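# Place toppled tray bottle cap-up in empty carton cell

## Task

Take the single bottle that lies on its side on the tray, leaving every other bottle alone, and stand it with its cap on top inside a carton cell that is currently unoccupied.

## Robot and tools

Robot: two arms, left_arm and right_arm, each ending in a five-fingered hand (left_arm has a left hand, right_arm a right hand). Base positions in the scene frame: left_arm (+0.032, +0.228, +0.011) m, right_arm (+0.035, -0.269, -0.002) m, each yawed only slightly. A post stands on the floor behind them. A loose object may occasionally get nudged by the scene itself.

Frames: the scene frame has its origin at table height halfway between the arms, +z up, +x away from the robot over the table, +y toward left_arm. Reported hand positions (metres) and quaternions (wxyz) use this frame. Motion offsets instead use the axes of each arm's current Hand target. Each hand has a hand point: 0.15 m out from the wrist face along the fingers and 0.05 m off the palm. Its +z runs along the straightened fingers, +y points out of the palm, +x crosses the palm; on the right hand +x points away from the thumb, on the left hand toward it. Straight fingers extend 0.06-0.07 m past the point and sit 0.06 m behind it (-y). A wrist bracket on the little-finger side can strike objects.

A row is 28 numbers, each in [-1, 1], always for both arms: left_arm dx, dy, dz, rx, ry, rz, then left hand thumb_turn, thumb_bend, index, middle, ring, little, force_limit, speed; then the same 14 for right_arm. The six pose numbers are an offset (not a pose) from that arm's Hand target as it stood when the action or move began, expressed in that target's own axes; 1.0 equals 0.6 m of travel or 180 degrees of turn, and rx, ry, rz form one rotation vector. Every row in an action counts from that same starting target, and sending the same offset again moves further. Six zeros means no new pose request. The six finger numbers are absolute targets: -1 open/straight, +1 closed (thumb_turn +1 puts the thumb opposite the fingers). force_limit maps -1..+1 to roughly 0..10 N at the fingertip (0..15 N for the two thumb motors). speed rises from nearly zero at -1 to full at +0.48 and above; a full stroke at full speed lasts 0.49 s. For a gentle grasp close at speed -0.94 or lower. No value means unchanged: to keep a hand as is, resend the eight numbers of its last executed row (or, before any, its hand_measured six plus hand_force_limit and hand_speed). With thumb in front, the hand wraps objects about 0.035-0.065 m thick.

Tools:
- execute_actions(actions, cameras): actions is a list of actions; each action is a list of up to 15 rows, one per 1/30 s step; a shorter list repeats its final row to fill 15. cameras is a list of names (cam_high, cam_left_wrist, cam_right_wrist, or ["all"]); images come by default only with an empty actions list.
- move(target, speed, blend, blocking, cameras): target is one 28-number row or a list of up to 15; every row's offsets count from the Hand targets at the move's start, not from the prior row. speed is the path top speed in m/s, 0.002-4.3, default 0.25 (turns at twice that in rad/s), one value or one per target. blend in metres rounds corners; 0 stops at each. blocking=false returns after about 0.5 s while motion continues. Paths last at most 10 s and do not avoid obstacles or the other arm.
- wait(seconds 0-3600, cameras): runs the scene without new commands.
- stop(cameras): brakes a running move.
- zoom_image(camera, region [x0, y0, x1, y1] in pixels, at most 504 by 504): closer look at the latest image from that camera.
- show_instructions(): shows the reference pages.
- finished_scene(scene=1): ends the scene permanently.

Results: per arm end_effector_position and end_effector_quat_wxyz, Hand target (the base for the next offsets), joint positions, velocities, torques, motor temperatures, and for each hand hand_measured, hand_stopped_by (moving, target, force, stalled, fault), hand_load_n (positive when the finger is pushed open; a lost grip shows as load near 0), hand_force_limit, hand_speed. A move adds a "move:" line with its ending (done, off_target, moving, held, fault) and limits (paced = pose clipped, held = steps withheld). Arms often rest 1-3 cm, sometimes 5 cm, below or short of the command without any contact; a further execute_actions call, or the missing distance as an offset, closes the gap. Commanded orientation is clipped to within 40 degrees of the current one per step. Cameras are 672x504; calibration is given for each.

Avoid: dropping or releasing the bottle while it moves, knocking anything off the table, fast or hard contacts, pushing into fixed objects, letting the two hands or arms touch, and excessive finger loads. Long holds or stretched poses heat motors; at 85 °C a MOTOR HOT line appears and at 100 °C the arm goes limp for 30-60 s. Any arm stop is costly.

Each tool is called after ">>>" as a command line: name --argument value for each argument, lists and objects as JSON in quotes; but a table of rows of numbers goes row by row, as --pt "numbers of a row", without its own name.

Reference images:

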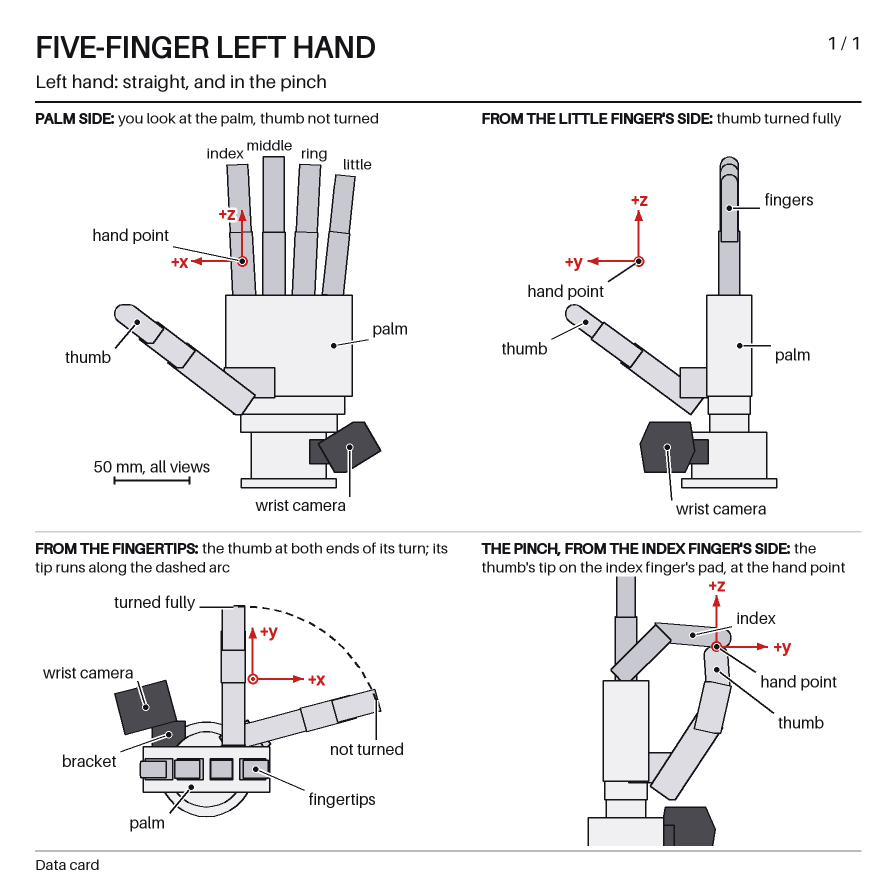

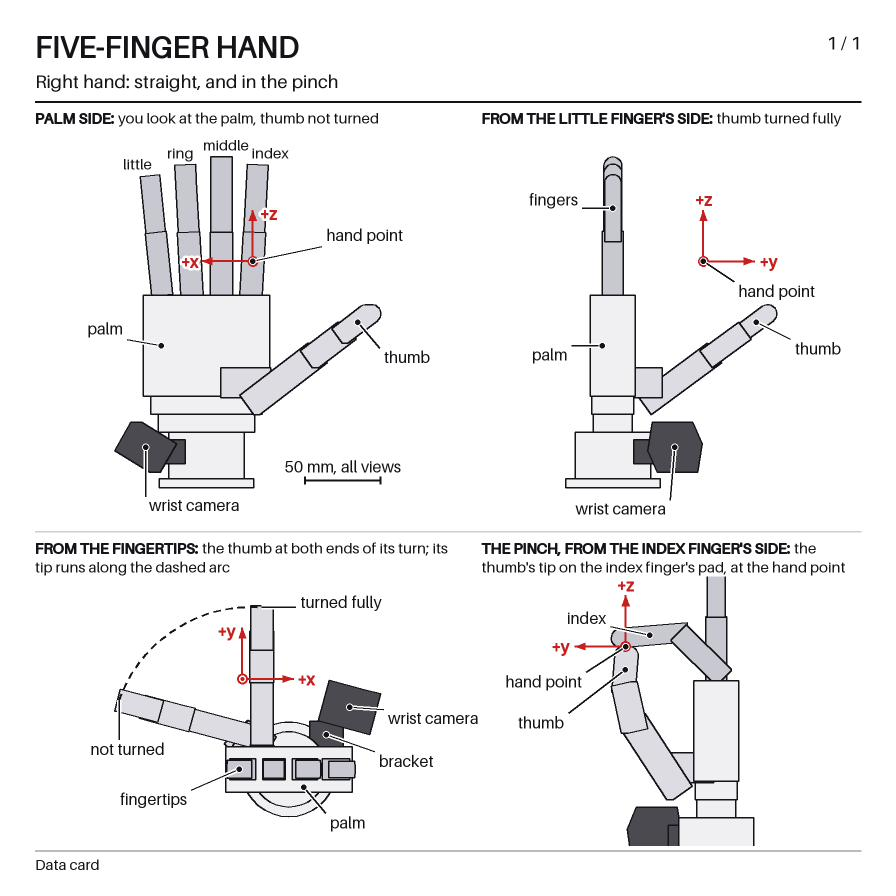

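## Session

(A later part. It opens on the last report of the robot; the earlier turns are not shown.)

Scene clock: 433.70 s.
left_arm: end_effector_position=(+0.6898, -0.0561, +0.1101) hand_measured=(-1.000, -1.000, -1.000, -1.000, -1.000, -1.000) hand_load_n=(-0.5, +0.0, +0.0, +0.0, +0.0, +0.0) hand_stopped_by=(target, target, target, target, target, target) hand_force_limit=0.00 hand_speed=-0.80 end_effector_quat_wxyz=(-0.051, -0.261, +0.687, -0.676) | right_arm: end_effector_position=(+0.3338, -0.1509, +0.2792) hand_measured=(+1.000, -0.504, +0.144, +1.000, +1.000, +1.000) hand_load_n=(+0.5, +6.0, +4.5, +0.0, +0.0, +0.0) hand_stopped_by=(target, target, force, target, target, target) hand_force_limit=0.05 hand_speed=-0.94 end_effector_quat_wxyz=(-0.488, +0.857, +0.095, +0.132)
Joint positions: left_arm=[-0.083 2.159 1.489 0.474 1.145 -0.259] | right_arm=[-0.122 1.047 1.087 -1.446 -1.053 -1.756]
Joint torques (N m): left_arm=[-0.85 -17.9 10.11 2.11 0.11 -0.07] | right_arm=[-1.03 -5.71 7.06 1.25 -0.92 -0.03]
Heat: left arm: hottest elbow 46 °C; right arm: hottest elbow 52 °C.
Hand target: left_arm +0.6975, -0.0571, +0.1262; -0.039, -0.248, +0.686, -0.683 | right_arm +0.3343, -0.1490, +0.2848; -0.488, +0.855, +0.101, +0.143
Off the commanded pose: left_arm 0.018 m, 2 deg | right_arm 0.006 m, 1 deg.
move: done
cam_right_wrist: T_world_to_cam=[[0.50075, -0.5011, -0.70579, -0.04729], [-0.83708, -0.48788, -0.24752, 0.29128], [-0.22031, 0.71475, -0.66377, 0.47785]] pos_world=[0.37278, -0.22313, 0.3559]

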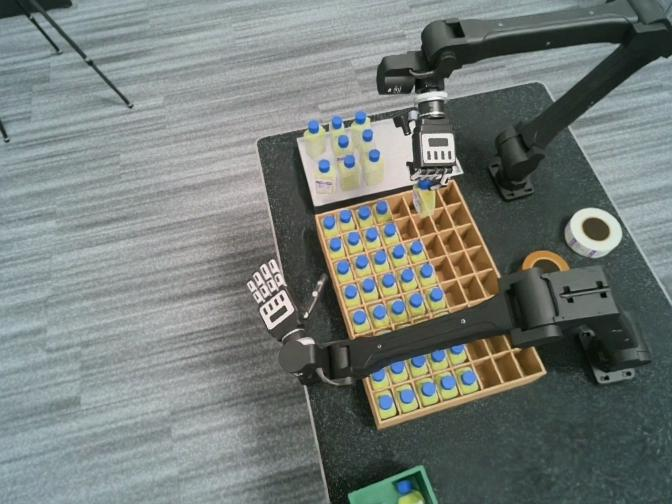

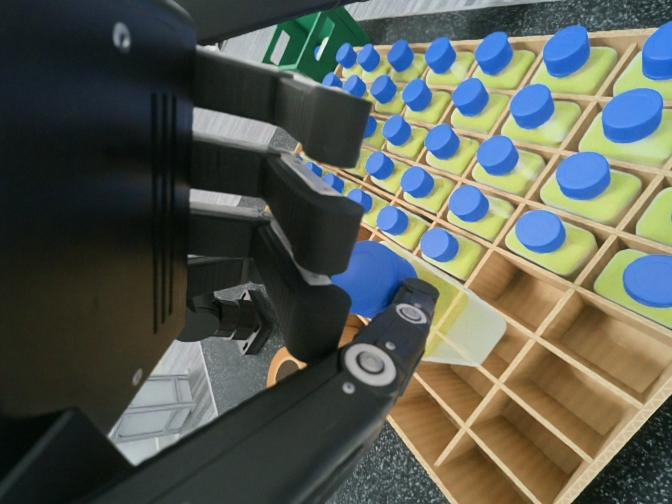

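>>> move --target '[0,0,0,0,0,0,-1,-1,-1,-1,-1,-1,0,-0.8,-0.0657,0.0567,0.045,0,0.0172,-0.0286,1,-0.5,0.25,1,1,1,0.05,-0.94]' --speed 0.05 --cameras '["cam_high","cam_right_wrist"]'

>>> zoom_image --camera "cam_high" --region '[380, 175, 480, 250]'

>>> zoom_image --camera "cam_right_wrist" --region '[330, 180, 580, 430]'

Scene clock: 500.37 s.
left_arm: end_effector_position=(+0.6898, -0.0561, +0.1101) hand_measured=(-1.000, -1.000, -1.000, -1.000, -1.000, -1.000) hand_load_n=(+0.0, +0.0, +0.0, +0.0, +0.0, +0.0) hand_stopped_by=(target, target, target, target, target, target) hand_force_limit=0.00 hand_speed=-0.80 end_effector_quat_wxyz=(-0.051, -0.261, +0.687, -0.676) | right_arm: end_effector_position=(+0.3100, -0.1471, +0.2242) hand_measured=(+1.000, -0.504, +0.144, +1.000, +1.000, +1.000) hand_load_n=(+0.5, +6.0, +4.5, +0.0, +0.0, +0.0) hand_stopped_by=(target, target, force, target, target, target) hand_force_limit=0.05 hand_speed=-0.94 end_effector_quat_wxyz=(-0.483, +0.850, +0.117, +0.176)
Joint positions: left_arm=[-0.083 2.159 1.489 0.474 1.145 -0.259] | right_arm=[-0.116 0.91 0.85 -1.227 -1.056 -1.733]
Joint torques (N m): left_arm=[-0.62 -17.85 10.13 2.1 0.11 -0.08] | right_arm=[-0.79 -3.78 7.28 1.58 -1.01 -0.03]
Heat: left arm: hottest elbow 46 °C; right arm: hottest elbow 46 °C.
Hand target: left_arm +0.6975, -0.0571, +0.1262; -0.039, -0.248, +0.686, -0.683 | right_arm +0.3118, -0.1441, +0.2307; -0.483, +0.846, +0.126, +0.188
Off the commanded pose: left_arm 0.018 m, 2 deg | right_arm 0.007 m, 2 deg.
move: done
cam_right_wrist: T_world_to_cam=[[0.56636, -0.5036, -0.6524, -0.10495], [-0.81049, -0.48389, -0.33008, 0.27041], [-0.14947, 0.71571, -0.68222, 0.41572]] pos_world=[0.34074, -0.21953, 0.30439]

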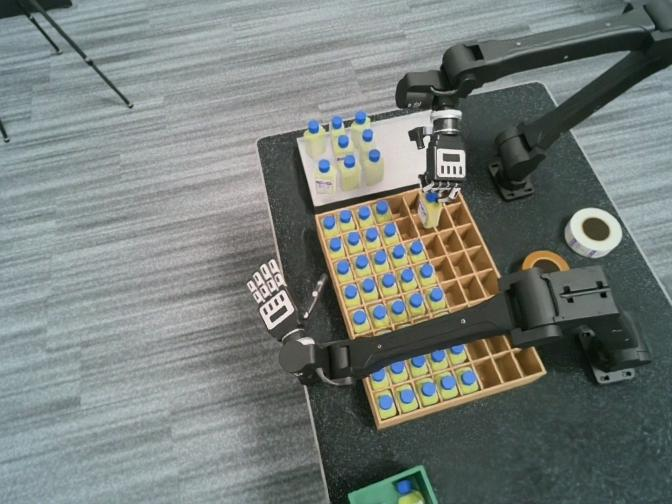

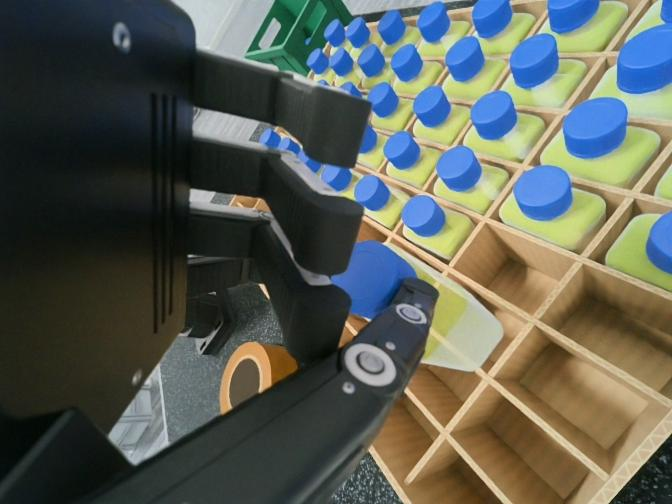

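Scaled by 5.040 from the camera's image (finer frame: 960x720).

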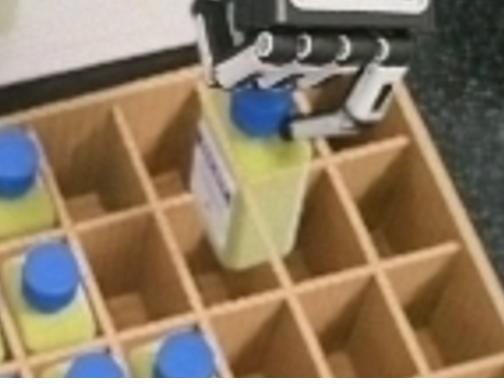

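Scaled by 2.016 from the camera's image (finer frame: 960x720).

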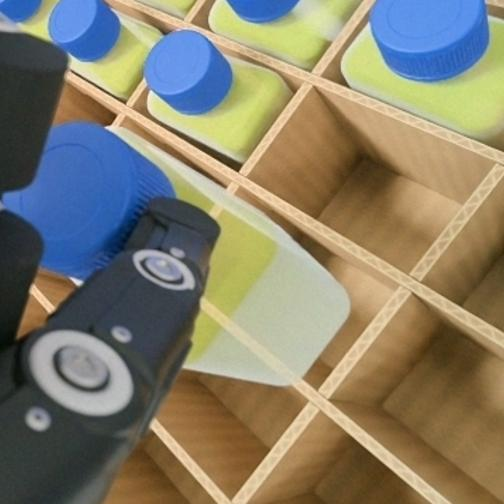

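>>> move --target '[0,0,0,0,0,0,-1,-1,-1,-1,-1,-1,0,-0.8,-0.0013,0.0033,0.0078,0,0.0143,-0.0238,1,-0.5,0.25,1,1,1,0.05,-0.94]' --speed 0.05 --cameras '["cam_high","cam_right_wrist"]'

>>> zoom_image --camera "cam_high" --region '[380, 175, 480, 250]'

>>> zoom_image --camera "cam_right_wrist" --region '[330, 180, 580, 430]'

Scene clock: 519.07 s.
left_arm: end_effector_position=(+0.6898, -0.0561, +0.1101) hand_measured=(-1.000, -1.000, -1.000, -1.000, -1.000, -1.000) hand_load_n=(-0.5, +0.0, +0.0, -0.5, +0.0, +0.0) hand_stopped_by=(target, target, target, target, target, target) hand_force_limit=0.00 hand_speed=-0.80 end_effector_quat_wxyz=(-0.051, -0.261, +0.687, -0.676) | right_arm: end_effector_position=(+0.3107, -0.1441, +0.2201) hand_measured=(+1.000, -0.504, +0.144, +1.000, +1.000, +1.000) hand_load_n=(+0.5, +6.0, +4.5, +0.0, +0.0, +0.0) hand_stopped_by=(target, target, force, target, target, target) hand_force_limit=0.05 hand_speed=-0.94 end_effector_quat_wxyz=(-0.478, +0.841, +0.137, +0.212)
Joint positions: left_arm=[-0.083 2.159 1.489 0.474 1.145 -0.259] | right_arm=[-0.108 0.851 0.794 -1.124 -1.059 -1.71]
Joint torques (N m): left_arm=[-0.56 -18.02 10.13 2.02 0.11 -0.06] | right_arm=[-0.79 -3.08 7.34 2.07 -0.99 -0.11]
Heat: left arm: hottest elbow 46 °C; right arm: hottest elbow 45 °C.
Hand target: left_arm +0.6975, -0.0571, +0.1262; -0.039, -0.248, +0.686, -0.683 | right_arm +0.3128, -0.1410, +0.2267; -0.479, +0.836, +0.146, +0.224
Off the commanded pose: left_arm 0.018 m, 2 deg | right_arm 0.008 m, 2 deg.
move: done
cam_right_wrist: T_world_to_cam=[[0.61942, -0.50272, -0.60298, -0.13372], [-0.77986, -0.48224, -0.39907, 0.27704], [-0.09016, 0.71744, -0.69076, 0.39461]] pos_world=[0.33446, -0.21673, 0.30251]

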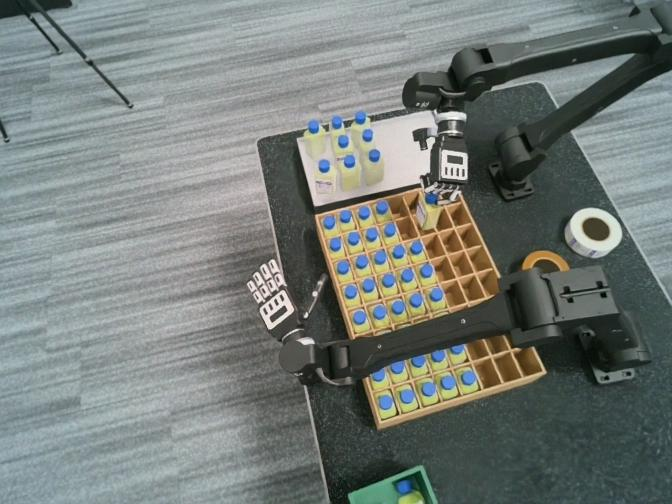

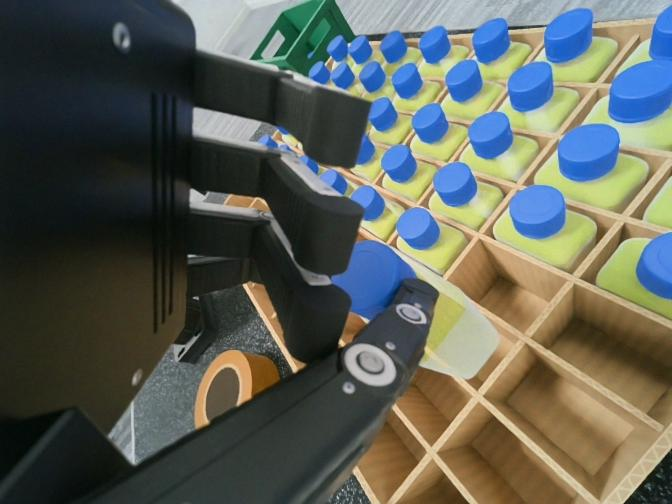

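Scaled by 5.040 from the camera's image (finer frame: 960x720).

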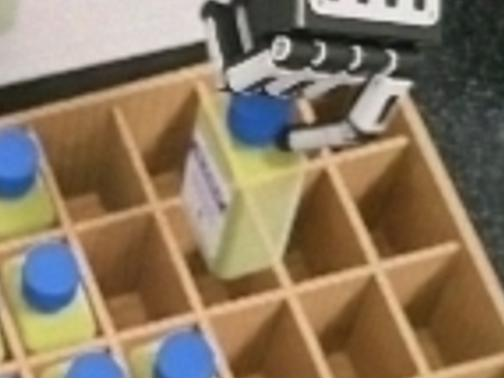

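Scaled by 2.016 from the camera's image (finer frame: 960x720).

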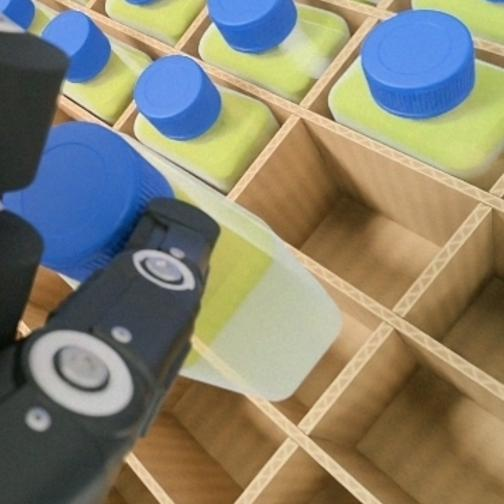

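>>> move --target '[0,0,0,0,0,0,-1,-1,-1,-1,-1,-1,0,-0.8,-0.024,0.036,0.0252,0,0,0,1,-0.5,0.25,1,1,1,0.05,-0.94]' --speed 0.04 --cameras '["cam_high","cam_right_wrist"]'

>>> zoom_image --camera "cam_high" --region '[380, 175, 480, 250]'

>>> zoom_image --camera "cam_right_wrist" --region '[330, 180, 580, 430]'

Scene clock: 537.30 s.
left_arm: end_effector_position=(+0.6898, -0.0561, +0.1101) hand_measured=(-1.000, -1.000, -1.000, -1.000, -1.000, -1.000) hand_load_n=(+0.0, +0.0, +0.0, +0.0, +0.0, +0.0) hand_stopped_by=(target, target, target, target, target, target) hand_force_limit=0.00 hand_speed=-0.80 end_effector_quat_wxyz=(-0.051, -0.261, +0.687, -0.676) | right_arm: end_effector_position=(+0.3104, -0.1417, +0.1921) hand_measured=(+1.000, -0.504, +0.144, +1.000, +1.000, +1.000) hand_load_n=(+0.5, +6.0, +4.5, +0.0, +0.0, +0.0) hand_stopped_by=(target, target, force, target, target, target) hand_force_limit=0.05 hand_speed=-0.94 end_effector_quat_wxyz=(-0.479, +0.840, +0.139, +0.215)
Joint positions: left_arm=[-0.083 2.159 1.489 0.474 1.145 -0.259] | right_arm=[-0.099 0.851 0.717 -1.026 -1.059 -1.693]
Joint torques (N m): left_arm=[-0.97 -18.14 10.15 2.07 0.1 -0.07] | right_arm=[-0.73 -2.2 7.38 1.85 -0.87 -0.05]
Heat: left arm: hottest elbow 46 °C; right arm: hottest elbow 45 °C.
Hand target: left_arm +0.6975, -0.0571, +0.1262; -0.039, -0.248, +0.686, -0.683 | right_arm +0.3139, -0.1391, +0.1968; -0.479, +0.836, +0.146, +0.225
Off the commanded pose: left_arm 0.018 m, 2 deg | right_arm 0.006 m, 1 deg.
move: done
cam_right_wrist: T_world_to_cam=[[0.62421, -0.50046, -0.59991, -0.15101], [-0.77651, -0.48188, -0.40598, 0.26714], [-0.08591, 0.71926, -0.68941, 0.37215]] pos_world=[0.33367, -0.21452, 0.27442]

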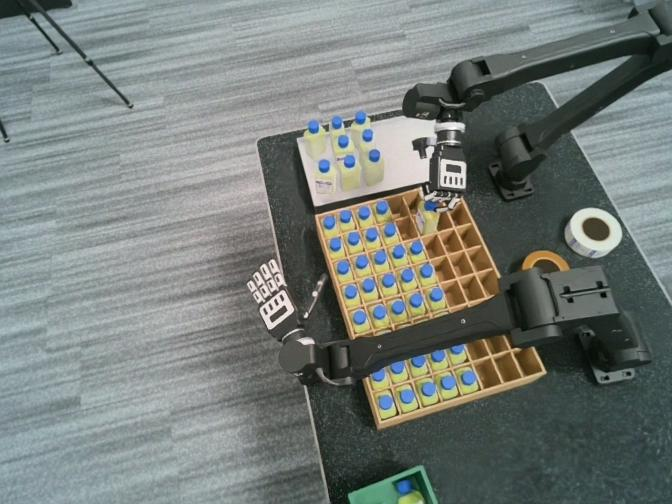

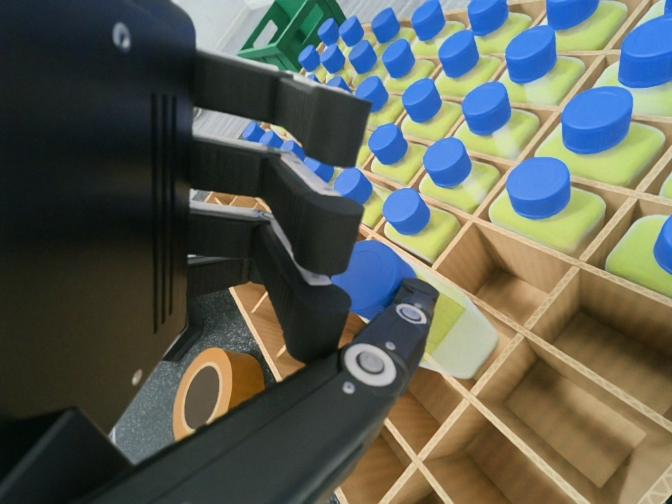

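Scaled by 5.040 from the camera's image (finer frame: 960x720).

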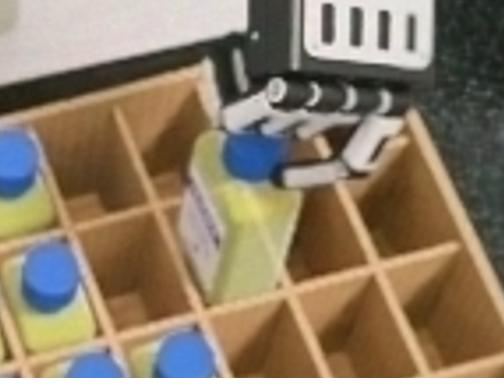

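Scaled by 2.016 from the camera's image (finer frame: 960x720).

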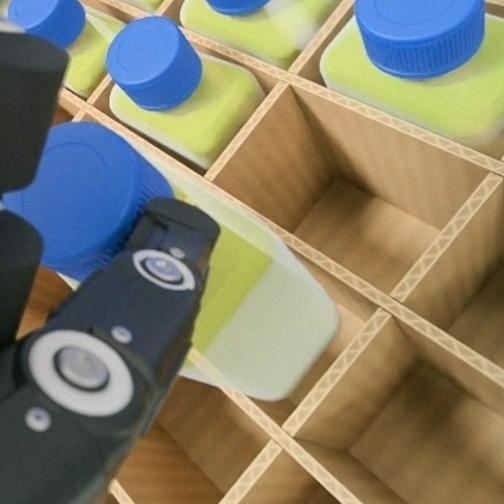

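>>> move --target '[0,0,0,0,0,0,-1,-1,-1,-1,-1,-1,0,-0.8,-0.0241,0.0384,0.021,0,0,0,1,-0.5,0.25,1,1,1,0.05,-0.94]' --speed 0.03 --cameras '["cam_high","cam_right_wrist"]'

>>> zoom_image --camera "cam_high" --region '[380, 175, 480, 250]'

>>> zoom_image --camera "cam_right_wrist" --region '[330, 180, 580, 430]'

Scene clock: 547.90 s.
left_arm: end_effector_position=(+0.6898, -0.0561, +0.1101) hand_measured=(-1.000, -1.000, -1.000, -1.000, -1.000, -1.000) hand_load_n=(+0.0, +0.0, +0.0, +0.0, -0.5, +0.0) hand_stopped_by=(target, target, target, target, target, target) hand_force_limit=0.00 hand_speed=-0.80 end_effector_quat_wxyz=(-0.051, -0.261, +0.687, -0.676) | right_arm: end_effector_position=(+0.3100, -0.1416, +0.1653) hand_measured=(+1.000, -0.504, +0.144, +1.000, +1.000, +1.000) hand_load_n=(+0.5, +6.0, +4.5, +0.0, +0.5, +0.0) hand_stopped_by=(target, target, force, target, target, target) hand_force_limit=0.05 hand_speed=-0.94 end_effector_quat_wxyz=(-0.478, +0.839, +0.140, +0.218)
Joint positions: left_arm=[-0.083 2.159 1.489 0.474 1.145 -0.259] | right_arm=[-0.099 0.861 0.649 -0.941 -1.059 -1.693]
Joint torques (N m): left_arm=[-0.91 -17.85 10.17 2.04 0.11 -0.07] | right_arm=[-1.14 -1.08 7.24 1.99 -0.92 -0.13]
Heat: left arm: hottest elbow 46 °C; right arm: hottest elbow 45 °C.
Hand target: left_arm +0.6975, -0.0571, +0.1262; -0.039, -0.248, +0.686, -0.683 | right_arm +0.3151, -0.1401, +0.1669; -0.479, +0.836, +0.147, +0.225
Off the commanded pose: left_arm 0.018 m, 2 deg | right_arm 0.006 m, 1 deg.
move: done
cam_right_wrist: T_world_to_cam=[[0.62804, -0.50065, -0.59574, -0.16871], [-0.77392, -0.48187, -0.41092, 0.25594], [-0.08134, 0.71913, -0.6901, 0.35235]] pos_world=[0.33269, -0.21452, 0.24782]

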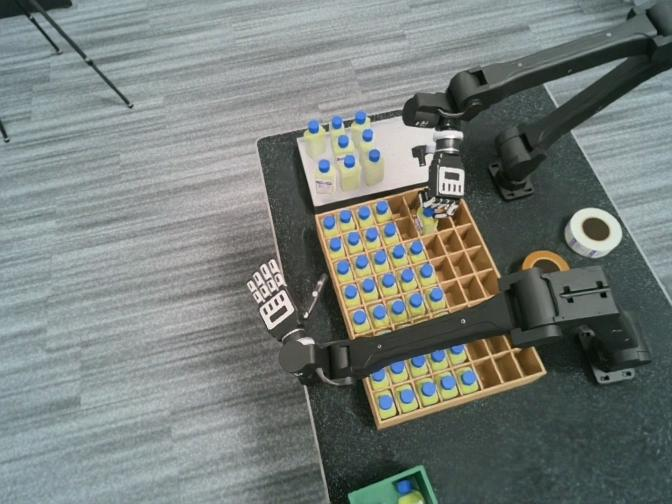

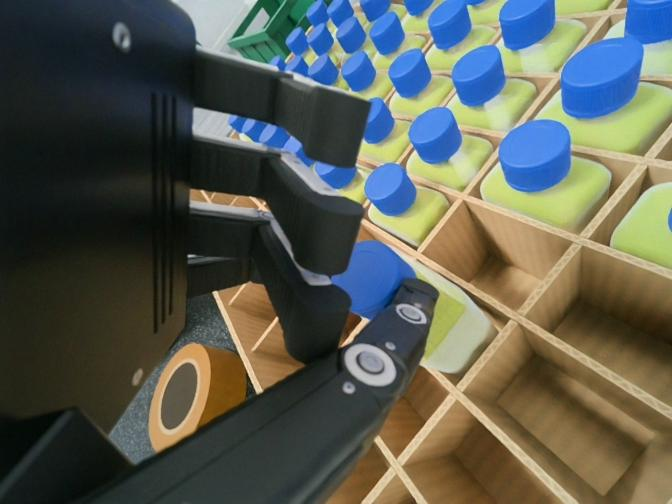

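Scaled by 5.040 from the camera's image (finer frame: 960x720).

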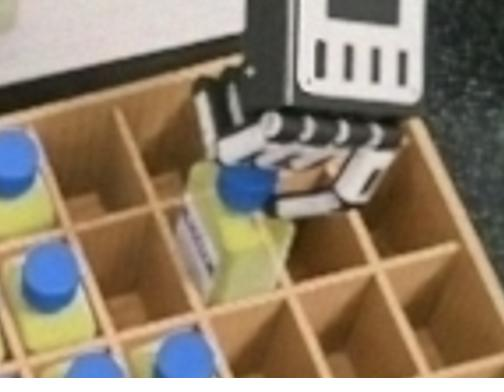

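Scaled by 2.016 from the camera's image (finer frame: 960x720).

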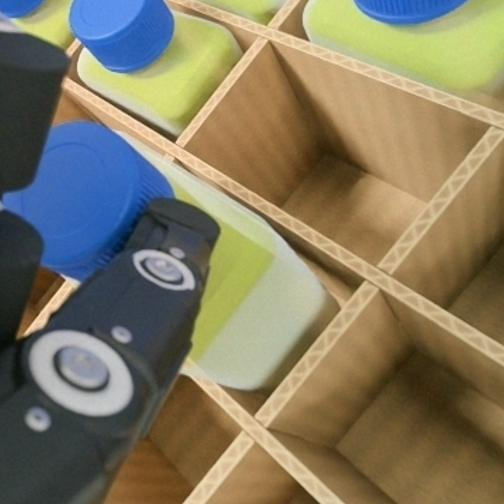

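>>> move --target '[0,0,0,0,0,0,-1,-1,-1,-1,-1,-1,0,-0.8,-0.0241,0.0384,0.021,0,0,0,1,-0.5,0.25,1,1,1,0.05,-0.94]' --speed 0.03 --cameras '["cam_high","cam_right_wrist"]'

>>> zoom_image --camera "cam_high" --region '[380, 175, 480, 250]'

>>> zoom_image --camera "cam_right_wrist" --region '[330, 180, 580, 430]'

Scene clock: 555.43 s.
left_arm: end_effector_position=(+0.6898, -0.0561, +0.1101) hand_measured=(-1.000, -1.000, -1.000, -1.000, -1.000, -1.000) hand_load_n=(+0.0, +0.0, +0.0, +0.0, +0.0, +0.0) hand_stopped_by=(target, target, target, target, target, target) hand_force_limit=0.00 hand_speed=-0.80 end_effector_quat_wxyz=(-0.051, -0.261, +0.687, -0.676) | right_arm: end_effector_position=(+0.3110, -0.1417, +0.1359) hand_measured=(+1.000, -0.504, +0.144, +1.000, +1.000, +1.000) hand_load_n=(+0.5, +6.0, +4.5, +0.0, +0.0, +0.0) hand_stopped_by=(target, target, force, target, target, target) hand_force_limit=0.05 hand_speed=-0.94 end_effector_quat_wxyz=(-0.479, +0.839, +0.139, +0.216)
Joint positions: left_arm=[-0.083 2.159 1.489 0.474 1.145 -0.259] | right_arm=[-0.099 0.895 0.587 -0.849 -1.059 -1.693]
Joint torques (N m): left_arm=[-0.79 -17.85 10.18 2.09 0.11 -0.08] | right_arm=[-1.44 -1.26 6.97 1.88 -0.97 -0.2]
Heat: left arm: hottest elbow 46 °C; right arm: hottest elbow 45 °C.
Hand target: left_arm +0.6975, -0.0571, +0.1262; -0.039, -0.248, +0.686, -0.683 | right_arm +0.3163, -0.1411, +0.1369; -0.479, +0.836, +0.147, +0.225
Off the commanded pose: left_arm 0.018 m, 2 deg | right_arm 0.005 m, 1 deg.
move: done
cam_right_wrist: T_world_to_cam=[[0.62577, -0.50059, -0.59818, -0.18579], [-0.77548, -0.48178, -0.40806, 0.24473], [-0.08392, 0.71923, -0.68968, 0.33289]] pos_world=[0.33398, -0.21452, 0.21832]

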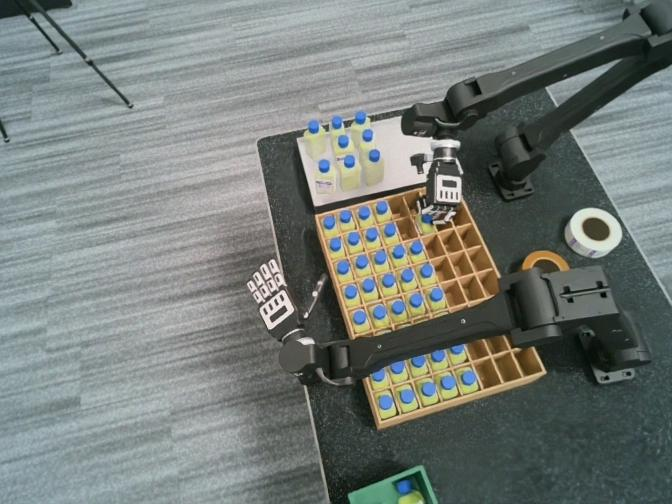

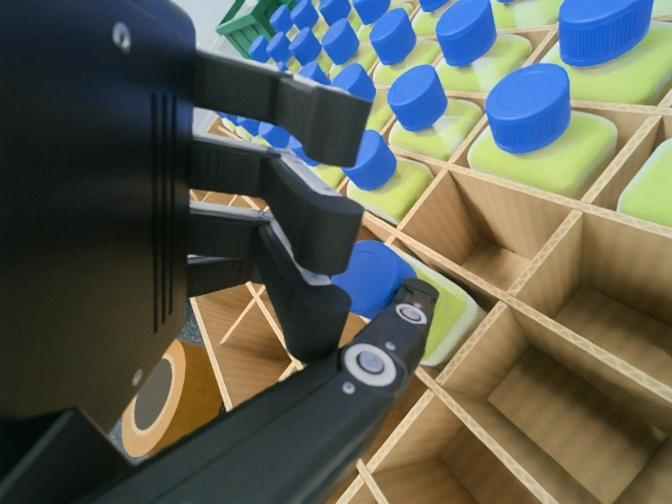

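Scaled by 5.040 from the camera's image (finer frame: 960x720).

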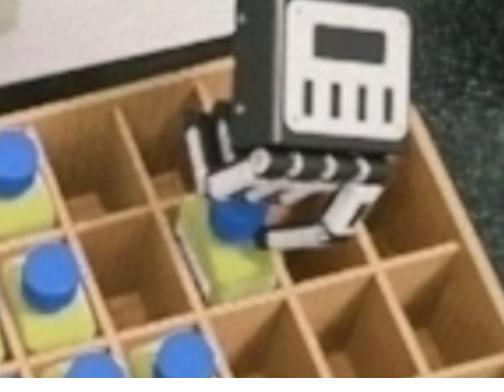

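Scaled by 2.016 from the camera's image (finer frame: 960x720).

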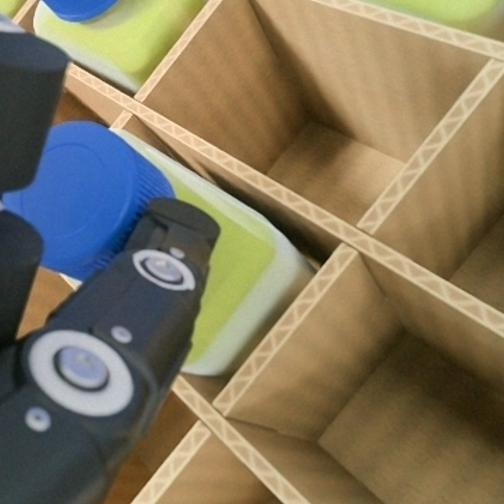

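>>> move --target '[0,0,0,0,0,0,-1,-1,-1,-1,-1,-1,0,-0.8,-0.0083,0.0125,0.0074,0,0,0,1,-0.5,0.25,1,1,1,0.05,-0.94]' --speed 0.02 --cameras '["cam_high","cam_right_wrist"]'

>>> zoom_image --camera "cam_high" --region '[380, 175, 480, 250]'

>>> zoom_image --camera "cam_right_wrist" --region '[330, 180, 580, 430]'

Scene clock: 569.33 s.
left_arm: end_effector_position=(+0.6898, -0.0561, +0.1101) hand_measured=(-1.000, -1.000, -1.000, -1.000, -1.000, -1.000) hand_load_n=(-0.5, +0.0, +0.0, -0.5, +0.0, +0.0) hand_stopped_by=(target, target, target, target, target, target) hand_force_limit=0.00 hand_speed=-0.80 end_effector_quat_wxyz=(-0.051, -0.261, +0.687, -0.676) | right_arm: end_effector_position=(+0.3117, -0.1417, +0.1263) hand_measured=(+1.000, -0.504, +0.144, +1.000, +1.000, +1.000) hand_load_n=(+0.5, +6.0, +4.5, +0.0, +0.0, +0.0) hand_stopped_by=(target, target, force, target, target, target) hand_force_limit=0.05 hand_speed=-0.94 end_effector_quat_wxyz=(-0.479, +0.839, +0.140, +0.217)
Joint positions: left_arm=[-0.083 2.159 1.489 0.474 1.145 -0.259] | right_arm=[-0.099 0.907 0.566 -0.814 -1.059 -1.693]
Joint torques (N m): left_arm=[-0.79 -17.9 10.13 1.98 0.11 -0.08] | right_arm=[-1.49 -1.26 6.83 1.78 -0.97 -0.2]
Heat: left arm: hottest elbow 46 °C; right arm: hottest elbow 45 °C.
Hand target: left_arm +0.6975, -0.0571, +0.1262; -0.039, -0.248, +0.686, -0.683 | right_arm +0.3166, -0.1412, +0.1268; -0.479, +0.836, +0.147, +0.225
Off the commanded pose: left_arm 0.018 m, 2 deg | right_arm 0.005 m, 1 deg.
move: done
cam_right_wrist: T_world_to_cam=[[0.62692, -0.50059, -0.59697, -0.19248], [-0.77468, -0.48182, -0.40952, 0.24124], [-0.08263, 0.71921, -0.68987, 0.32591]] pos_world=[0.33449, -0.21452, 0.20872]

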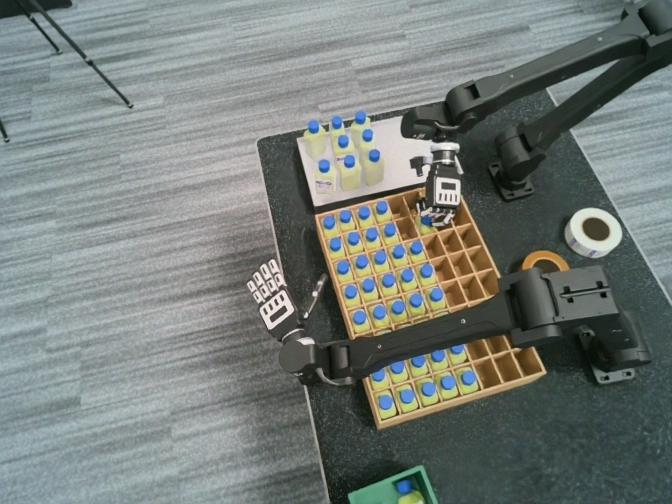

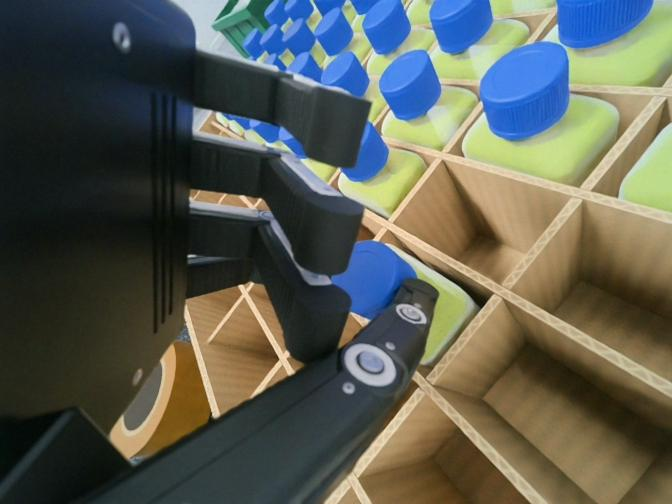

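Scaled by 5.040 from the camera's image (finer frame: 960x720).

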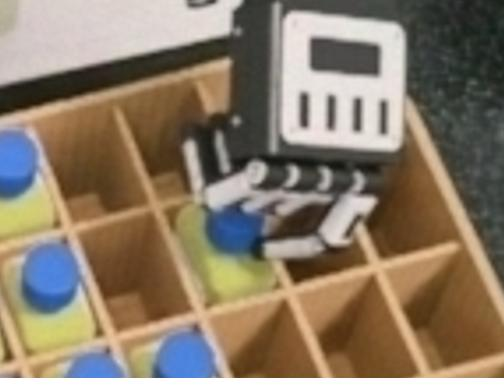

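Scaled by 2.016 from the camera's image (finer frame: 960x720).

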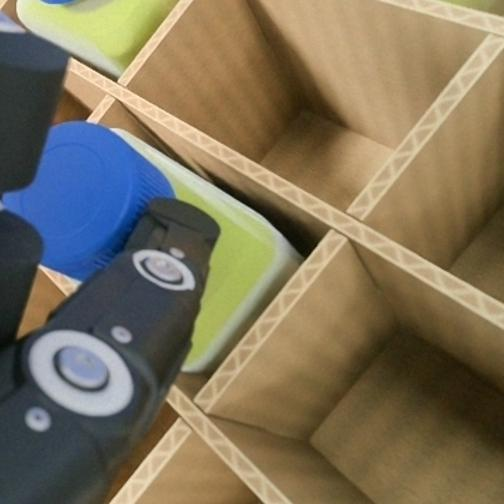

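>>> move --target '[0,0,0,0,0,0,-1,-1,-1,-1,-1,-1,0,-0.8,-0.0041,0.006,0.0037,0,0,0,1,-0.5,0.25,1,1,1,0.05,-0.94]' --speed 0.02 --cameras '["cam_right_wrist"]'

>>> move --target '[0,0,0,0,0,0,-1,-1,-1,-1,-1,-1,0,-0.8,-0.0033,0.0049,0.0029,0,0,0,1,-0.5,0.25,1,1,1,0.05,-0.94]' --speed 0.02 --cameras '["cam_high","cam_right_wrist"]'

>>> zoom_image --camera "cam_right_wrist" --region '[330, 0, 672, 400]'

Scene clock: 575.33 s.
left_arm: end_effector_position=(+0.6898, -0.0561, +0.1101) hand_measured=(-1.000, -1.000, -1.000, -1.000, -1.000, -1.000) hand_load_n=(+0.0, +0.0, -0.5, -0.5, +0.0, +0.0) hand_stopped_by=(target, target, target, target, target, target) hand_force_limit=0.00 hand_speed=-0.80 end_effector_quat_wxyz=(-0.051, -0.261, +0.687, -0.676) | right_arm: end_effector_position=(+0.3125, -0.1415, +0.1229) hand_measured=(+1.000, -0.504, +0.144, +1.000, +1.000, +1.000) hand_load_n=(+0.0, +6.0, +4.5, +0.0, +0.0, +0.0) hand_stopped_by=(target, target, force, target, target, target) hand_force_limit=0.05 hand_speed=-0.94 end_effector_quat_wxyz=(-0.479, +0.838, +0.141, +0.219)
Joint positions: left_arm=[-0.083 2.159 1.489 0.474 1.145 -0.259] | right_arm=[-0.099 0.913 0.558 -0.796 -1.061 -1.693]
Joint torques (N m): left_arm=[-0.91 -18.02 10.13 2.07 0.09 -0.09] | right_arm=[-1.44 -1.14 6.67 1.88 -0.91 -0.19]
Heat: left arm: hottest elbow 46 °C; right arm: hottest elbow 45 °C.
Hand target: left_arm +0.6975, -0.0571, +0.1262; -0.039, -0.248, +0.686, -0.683 | right_arm +0.3167, -0.1412, +0.1220; -0.479, +0.836, +0.147, +0.225
Off the commanded pose: left_arm 0.018 m, 2 deg | right_arm 0.004 m, 1 deg.
move: done
cam_right_wrist: T_world_to_cam=[[0.62981, -0.49945, -0.59489, -0.19593], [-0.77259, -0.48193, -0.41333, 0.24046], [-0.08026, 0.71992, -0.6894, 0.32288]] pos_world=[0.33509, -0.21442, 0.20542]

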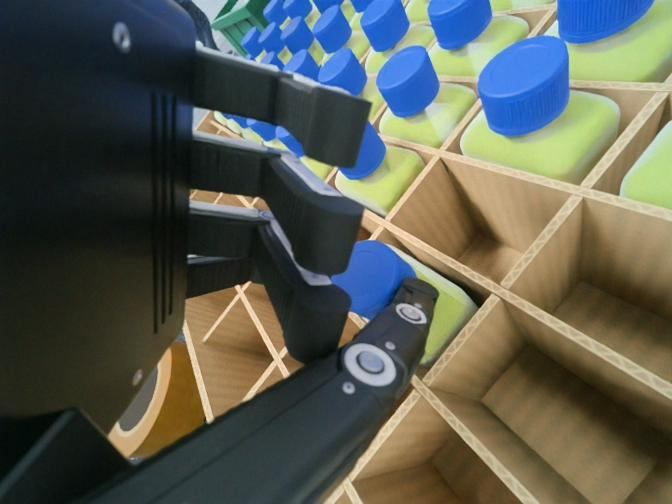

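Scene clock: 575.93 s.
left_arm: end_effector_position=(+0.6898, -0.0561, +0.1101) hand_measured=(-1.000, -1.000, -1.000, -1.000, -1.000, -1.000) hand_load_n=(-0.5, +0.0, +0.0, +0.0, +0.0, +0.0) hand_stopped_by=(target, target, target, target, target, target) hand_force_limit=0.00 hand_speed=-0.80 end_effector_quat_wxyz=(-0.051, -0.261, +0.687, -0.676) | right_arm: end_effector_position=(+0.3145, -0.1412, +0.1221) hand_measured=(+1.000, -0.504, +0.144, +1.000, +1.000, +1.000) hand_load_n=(+0.0, +5.5, +4.5, +0.0, +0.0, +0.0) hand_stopped_by=(target, target, force, target, target, target) hand_force_limit=0.05 hand_speed=-0.94 end_effector_quat_wxyz=(-0.479, +0.837, +0.144, +0.223)
Joint positions: left_arm=[-0.083 2.159 1.489 0.474 1.145 -0.259] | right_arm=[-0.099 0.915 0.554 -0.78 -1.064 -1.694]
Joint torques (N m): left_arm=[-1.08 -17.9 10.1 2.06 0.11 -0.09] | right_arm=[-1.49 -0.91 6.37 1.74 -0.82 -0.18]
Heat: left arm: hottest elbow 46 °C; right arm: hottest elbow 45 °C.
Hand target: left_arm +0.6975, -0.0571, +0.1262; -0.039, -0.248, +0.686, -0.683 | right_arm +0.3167, -0.1412, +0.1181; -0.479, +0.836, +0.147, +0.225
Off the commanded pose: left_arm 0.018 m, 2 deg | right_arm 0.005 m, 0 deg.
move: done
cam_right_wrist: T_world_to_cam=[[0.63705, -0.49743, -0.58884, -0.20031], [-0.76729, -0.48228, -0.4227, 0.24124], [-0.07373, 0.72109, -0.6889, 0.32023]] pos_world=[0.33632, -0.21421, 0.20463]

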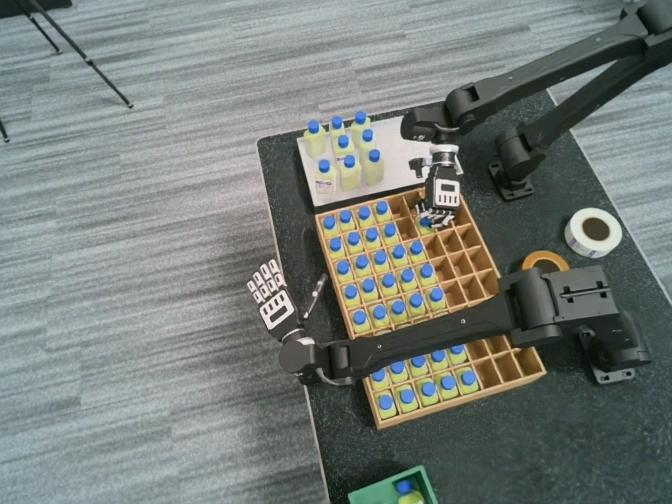

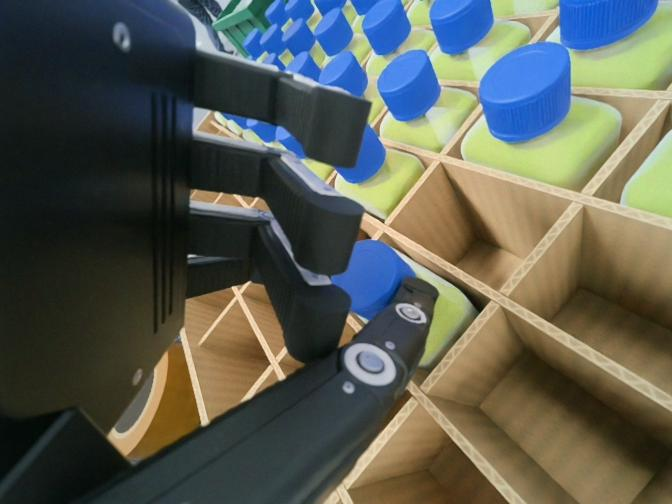

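Scaled by 1.260 from the camera's image (finer frame: 960x720).

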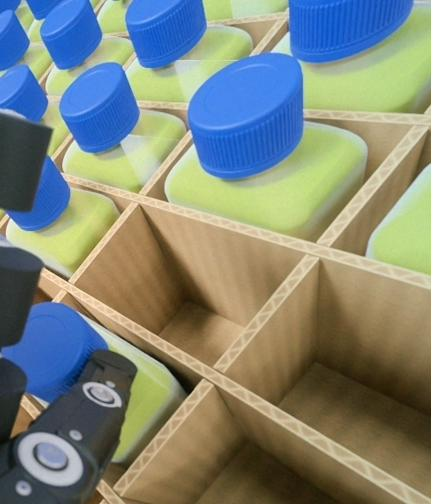

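>>> execute_actions --actions '[[[0,0,0,0,0,0,-1,-1,-1,-1,-1,-1,0,-0.8,0.0024,-0.0036,-0.0022,0,0,0,1,-0.5,0.25,1,1,1,0.05,-0.94]],[[0,0,0,0,0,0,-1,-1,-1,-1,-1,-1,0,-0.8,0,0,0,0,0,0,1,-0.56,0.07,1,1,1,0.05,-0.94]],[[0,0,0,0,0,0,-1,-1,-1,-1,-1,-1,0,-0.8,0,0,0,0,0,0,1,-0.56,0.07,1,1,1,0.05,-0.94]]]' --cameras '["cam_high","cam_right_wrist"]'

>>> zoom_image --camera "cam_right_wrist" --region '[330, 180, 580, 430]'

Scene clock: 586.37 s.
left_arm: end_effector_position=(+0.6898, -0.0561, +0.1101) hand_measured=(-1.000, -1.000, -1.000, -1.000, -1.000, -1.000) hand_load_n=(+0.0, +0.0, +0.0, +0.0, +0.0, +0.0) hand_stopped_by=(target, target, target, target, target, target) hand_force_limit=0.00 hand_speed=-0.80 end_effector_quat_wxyz=(-0.051, -0.261, +0.687, -0.676) | right_arm: end_effector_position=(+0.3145, -0.1411, +0.1222) hand_measured=(+1.000, -0.560, +0.070, +1.000, +1.000, +1.000) hand_load_n=(+0.0, +0.0, +0.0, +0.0, +0.0, +0.0) hand_stopped_by=(target, target, target, target, target, target) hand_force_limit=0.05 hand_speed=-0.94 end_effector_quat_wxyz=(-0.479, +0.837, +0.144, +0.223)
Joint positions: left_arm=[-0.083 2.159 1.489 0.474 1.145 -0.259] | right_arm=[-0.099 0.915 0.554 -0.78 -1.064 -1.694]
Joint torques (N m): left_arm=[-0.73 -17.96 10.14 2.1 0.11 -0.06] | right_arm=[-1.44 -1.26 6.79 1.29 -0.79 -0.18]
Heat: left arm: hottest elbow 46 °C; right arm: hottest elbow 45 °C.
Hand target: left_arm +0.6975, -0.0571, +0.1262; -0.039, -0.248, +0.686, -0.683 | right_arm +0.3166, -0.1412, +0.1210; -0.479, +0.836, +0.147, +0.225
Off the commanded pose: left_arm 0.018 m, 2 deg | right_arm 0.002 m, 0 deg.
Step readings (end_effector_position of left_arm | right_arm):
0: (+0.6898, -0.0561, +0.1101) | (+0.3145, -0.1412, +0.1221)
1: (+0.6898, -0.0561, +0.1101) | (+0.3145, -0.1412, +0.1221)
2: (+0.6898, -0.0561, +0.1101) | (+0.3145, -0.1412, +0.1221)
4: (+0.6898, -0.0561, +0.1101) | (+0.3145, -0.1412, +0.1221)
8: (+0.6898, -0.0561, +0.1101) | (+0.3145, -0.1412, +0.1221)
15: (+0.6898, -0.0561, +0.1101) | (+0.3145, -0.1412, +0.1221)
16: (+0.6898, -0.0561, +0.1101) | (+0.3145, -0.1412, +0.1221)
17: (+0.6898, -0.0561, +0.1101) | (+0.3145, -0.1412, +0.1221)
19: (+0.6898, -0.0561, +0.1101) | (+0.3145, -0.1412, +0.1221)
23: (+0.6898, -0.0561, +0.1101) | (+0.3145, -0.1411, +0.1221)
30: (+0.6898, -0.0561, +0.1101) | (+0.3145, -0.1411, +0.1222)
31: (+0.6898, -0.0561, +0.1101) | (+0.3145, -0.1411, +0.1222)
32: (+0.6898, -0.0561, +0.1101) | (+0.3145, -0.1411, +0.1222)
34: (+0.6898, -0.0561, +0.1101) | (+0.3145, -0.1411, +0.1222)
38: (+0.6898, -0.0561, +0.1101) | (+0.3145, -0.1411, +0.1222)
45: (+0.6898, -0.0561, +0.1101) | (+0.3145, -0.1411, +0.1222)
cam_right_wrist: T_world_to_cam=[[0.63723, -0.4968, -0.58918, -0.20004], [-0.76712, -0.48221, -0.42308, 0.24124], [-0.07393, 0.72157, -0.68838, 0.32036]] pos_world=[0.33622, -0.21421, 0.20473]

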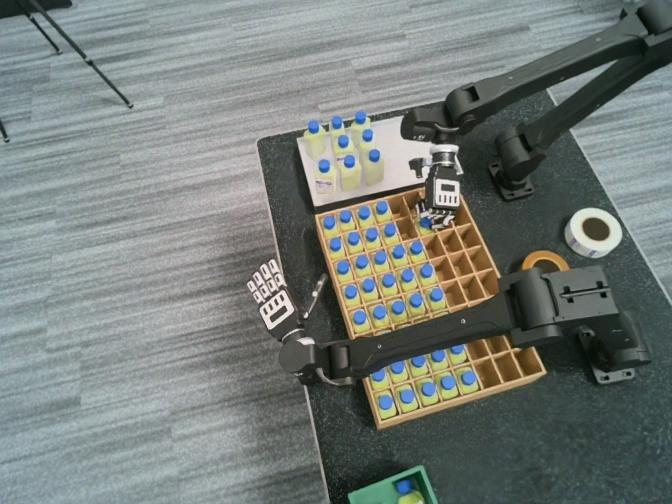

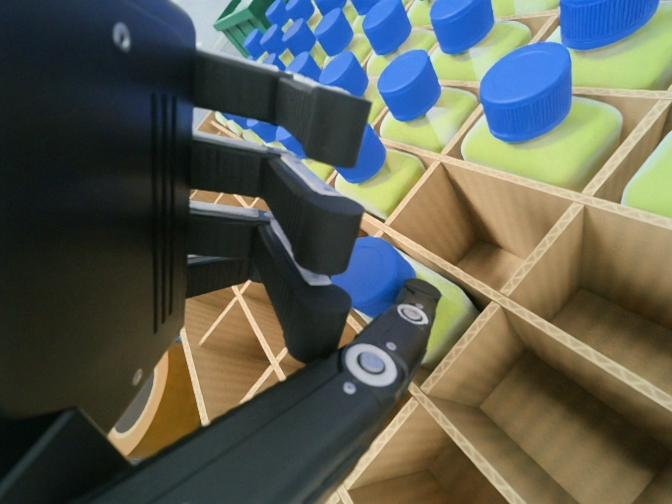

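Scaled by 2.016 from the camera's image (finer frame: 960x720).

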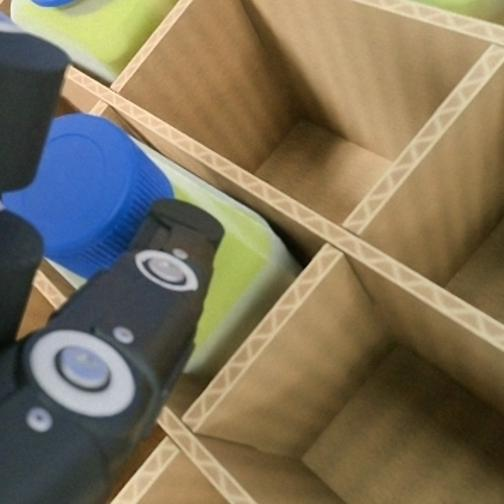

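>>> move --target '[0,0,0,0,0,0,-1,-1,-1,-1,-1,-1,0,-0.8,0.0343,-0.0322,-0.0197,0,0,0,1,-0.56,0.07,1,1,1,0.05,-0.94]' --speed 0.03 --cameras '["cam_high","cam_right_wrist"]'

Scene clock: 593.73 s.
left_arm: end_effector_position=(+0.6898, -0.0561, +0.1101) hand_measured=(-1.000, -1.000, -1.000, -1.000, -1.000, -1.000) hand_load_n=(-0.5, +0.0, +0.0, +0.0, +0.0, +0.0) hand_stopped_by=(target, target, target, target, target, target) hand_force_limit=0.00 hand_speed=-0.80 end_effector_quat_wxyz=(-0.051, -0.261, +0.687, -0.676) | right_arm: end_effector_position=(+0.3138, -0.1410, +0.1346) hand_measured=(+1.000, -0.560, +0.070, +1.000, +1.000, +1.000) hand_load_n=(+0.0, +0.0, +0.0, +0.0, +0.0, +0.0) hand_stopped_by=(target, target, target, target, target, target) hand_force_limit=0.05 hand_speed=-0.94 end_effector_quat_wxyz=(-0.482, +0.839, +0.137, +0.212)
Joint positions: left_arm=[-0.083 2.159 1.489 0.474 1.145 -0.259] | right_arm=[-0.099 0.915 0.594 -0.846 -1.064 -1.694]
Joint torques (N m): left_arm=[-0.97 -18.02 10.14 2.13 0.11 -0.07] | right_arm=[-1.32 -2.84 9.33 0.32 -0.78 -0.15]
Heat: left arm: hottest elbow 46 °C; right arm: hottest elbow 45 °C.
Hand target: left_arm +0.6975, -0.0571, +0.1262; -0.039, -0.248, +0.686, -0.683 | right_arm +0.3225, -0.1412, +0.1509; -0.479, +0.836, +0.146, +0.224
Off the commanded pose: left_arm 0.018 m, 2 deg | right_arm 0.019 m, 2 deg.
move: off_target (right_arm)
cam_right_wrist: T_world_to_cam=[[0.62128, -0.49617, -0.60649, -0.18486], [-0.77814, -0.4818, -0.40295, 0.24682], [-0.09228, 0.72228, -0.68542, 0.33423]] pos_world=[0.33775, -0.21421, 0.21643]

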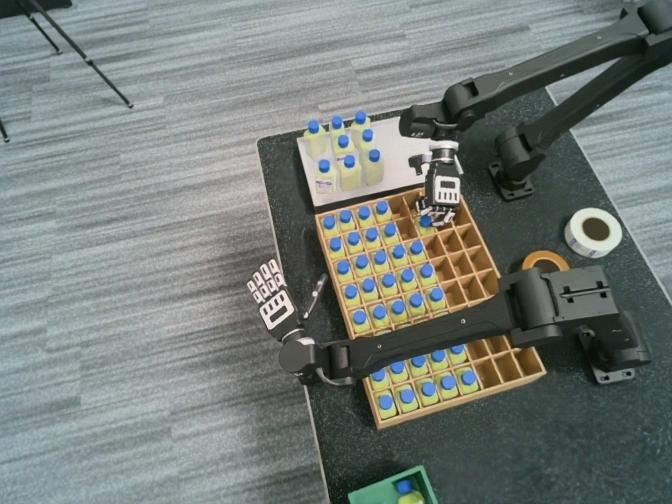

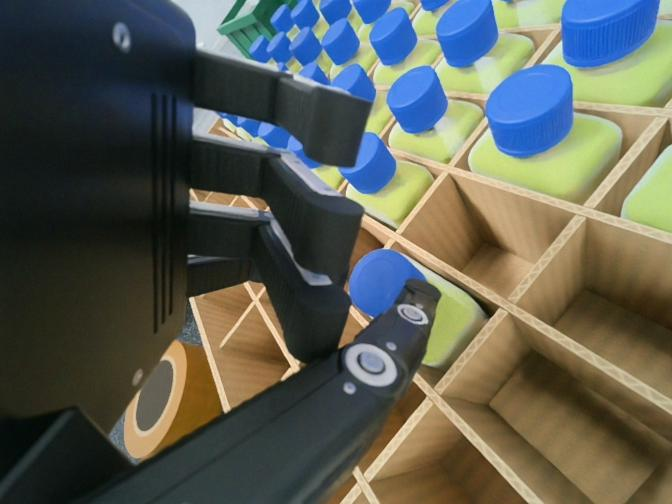

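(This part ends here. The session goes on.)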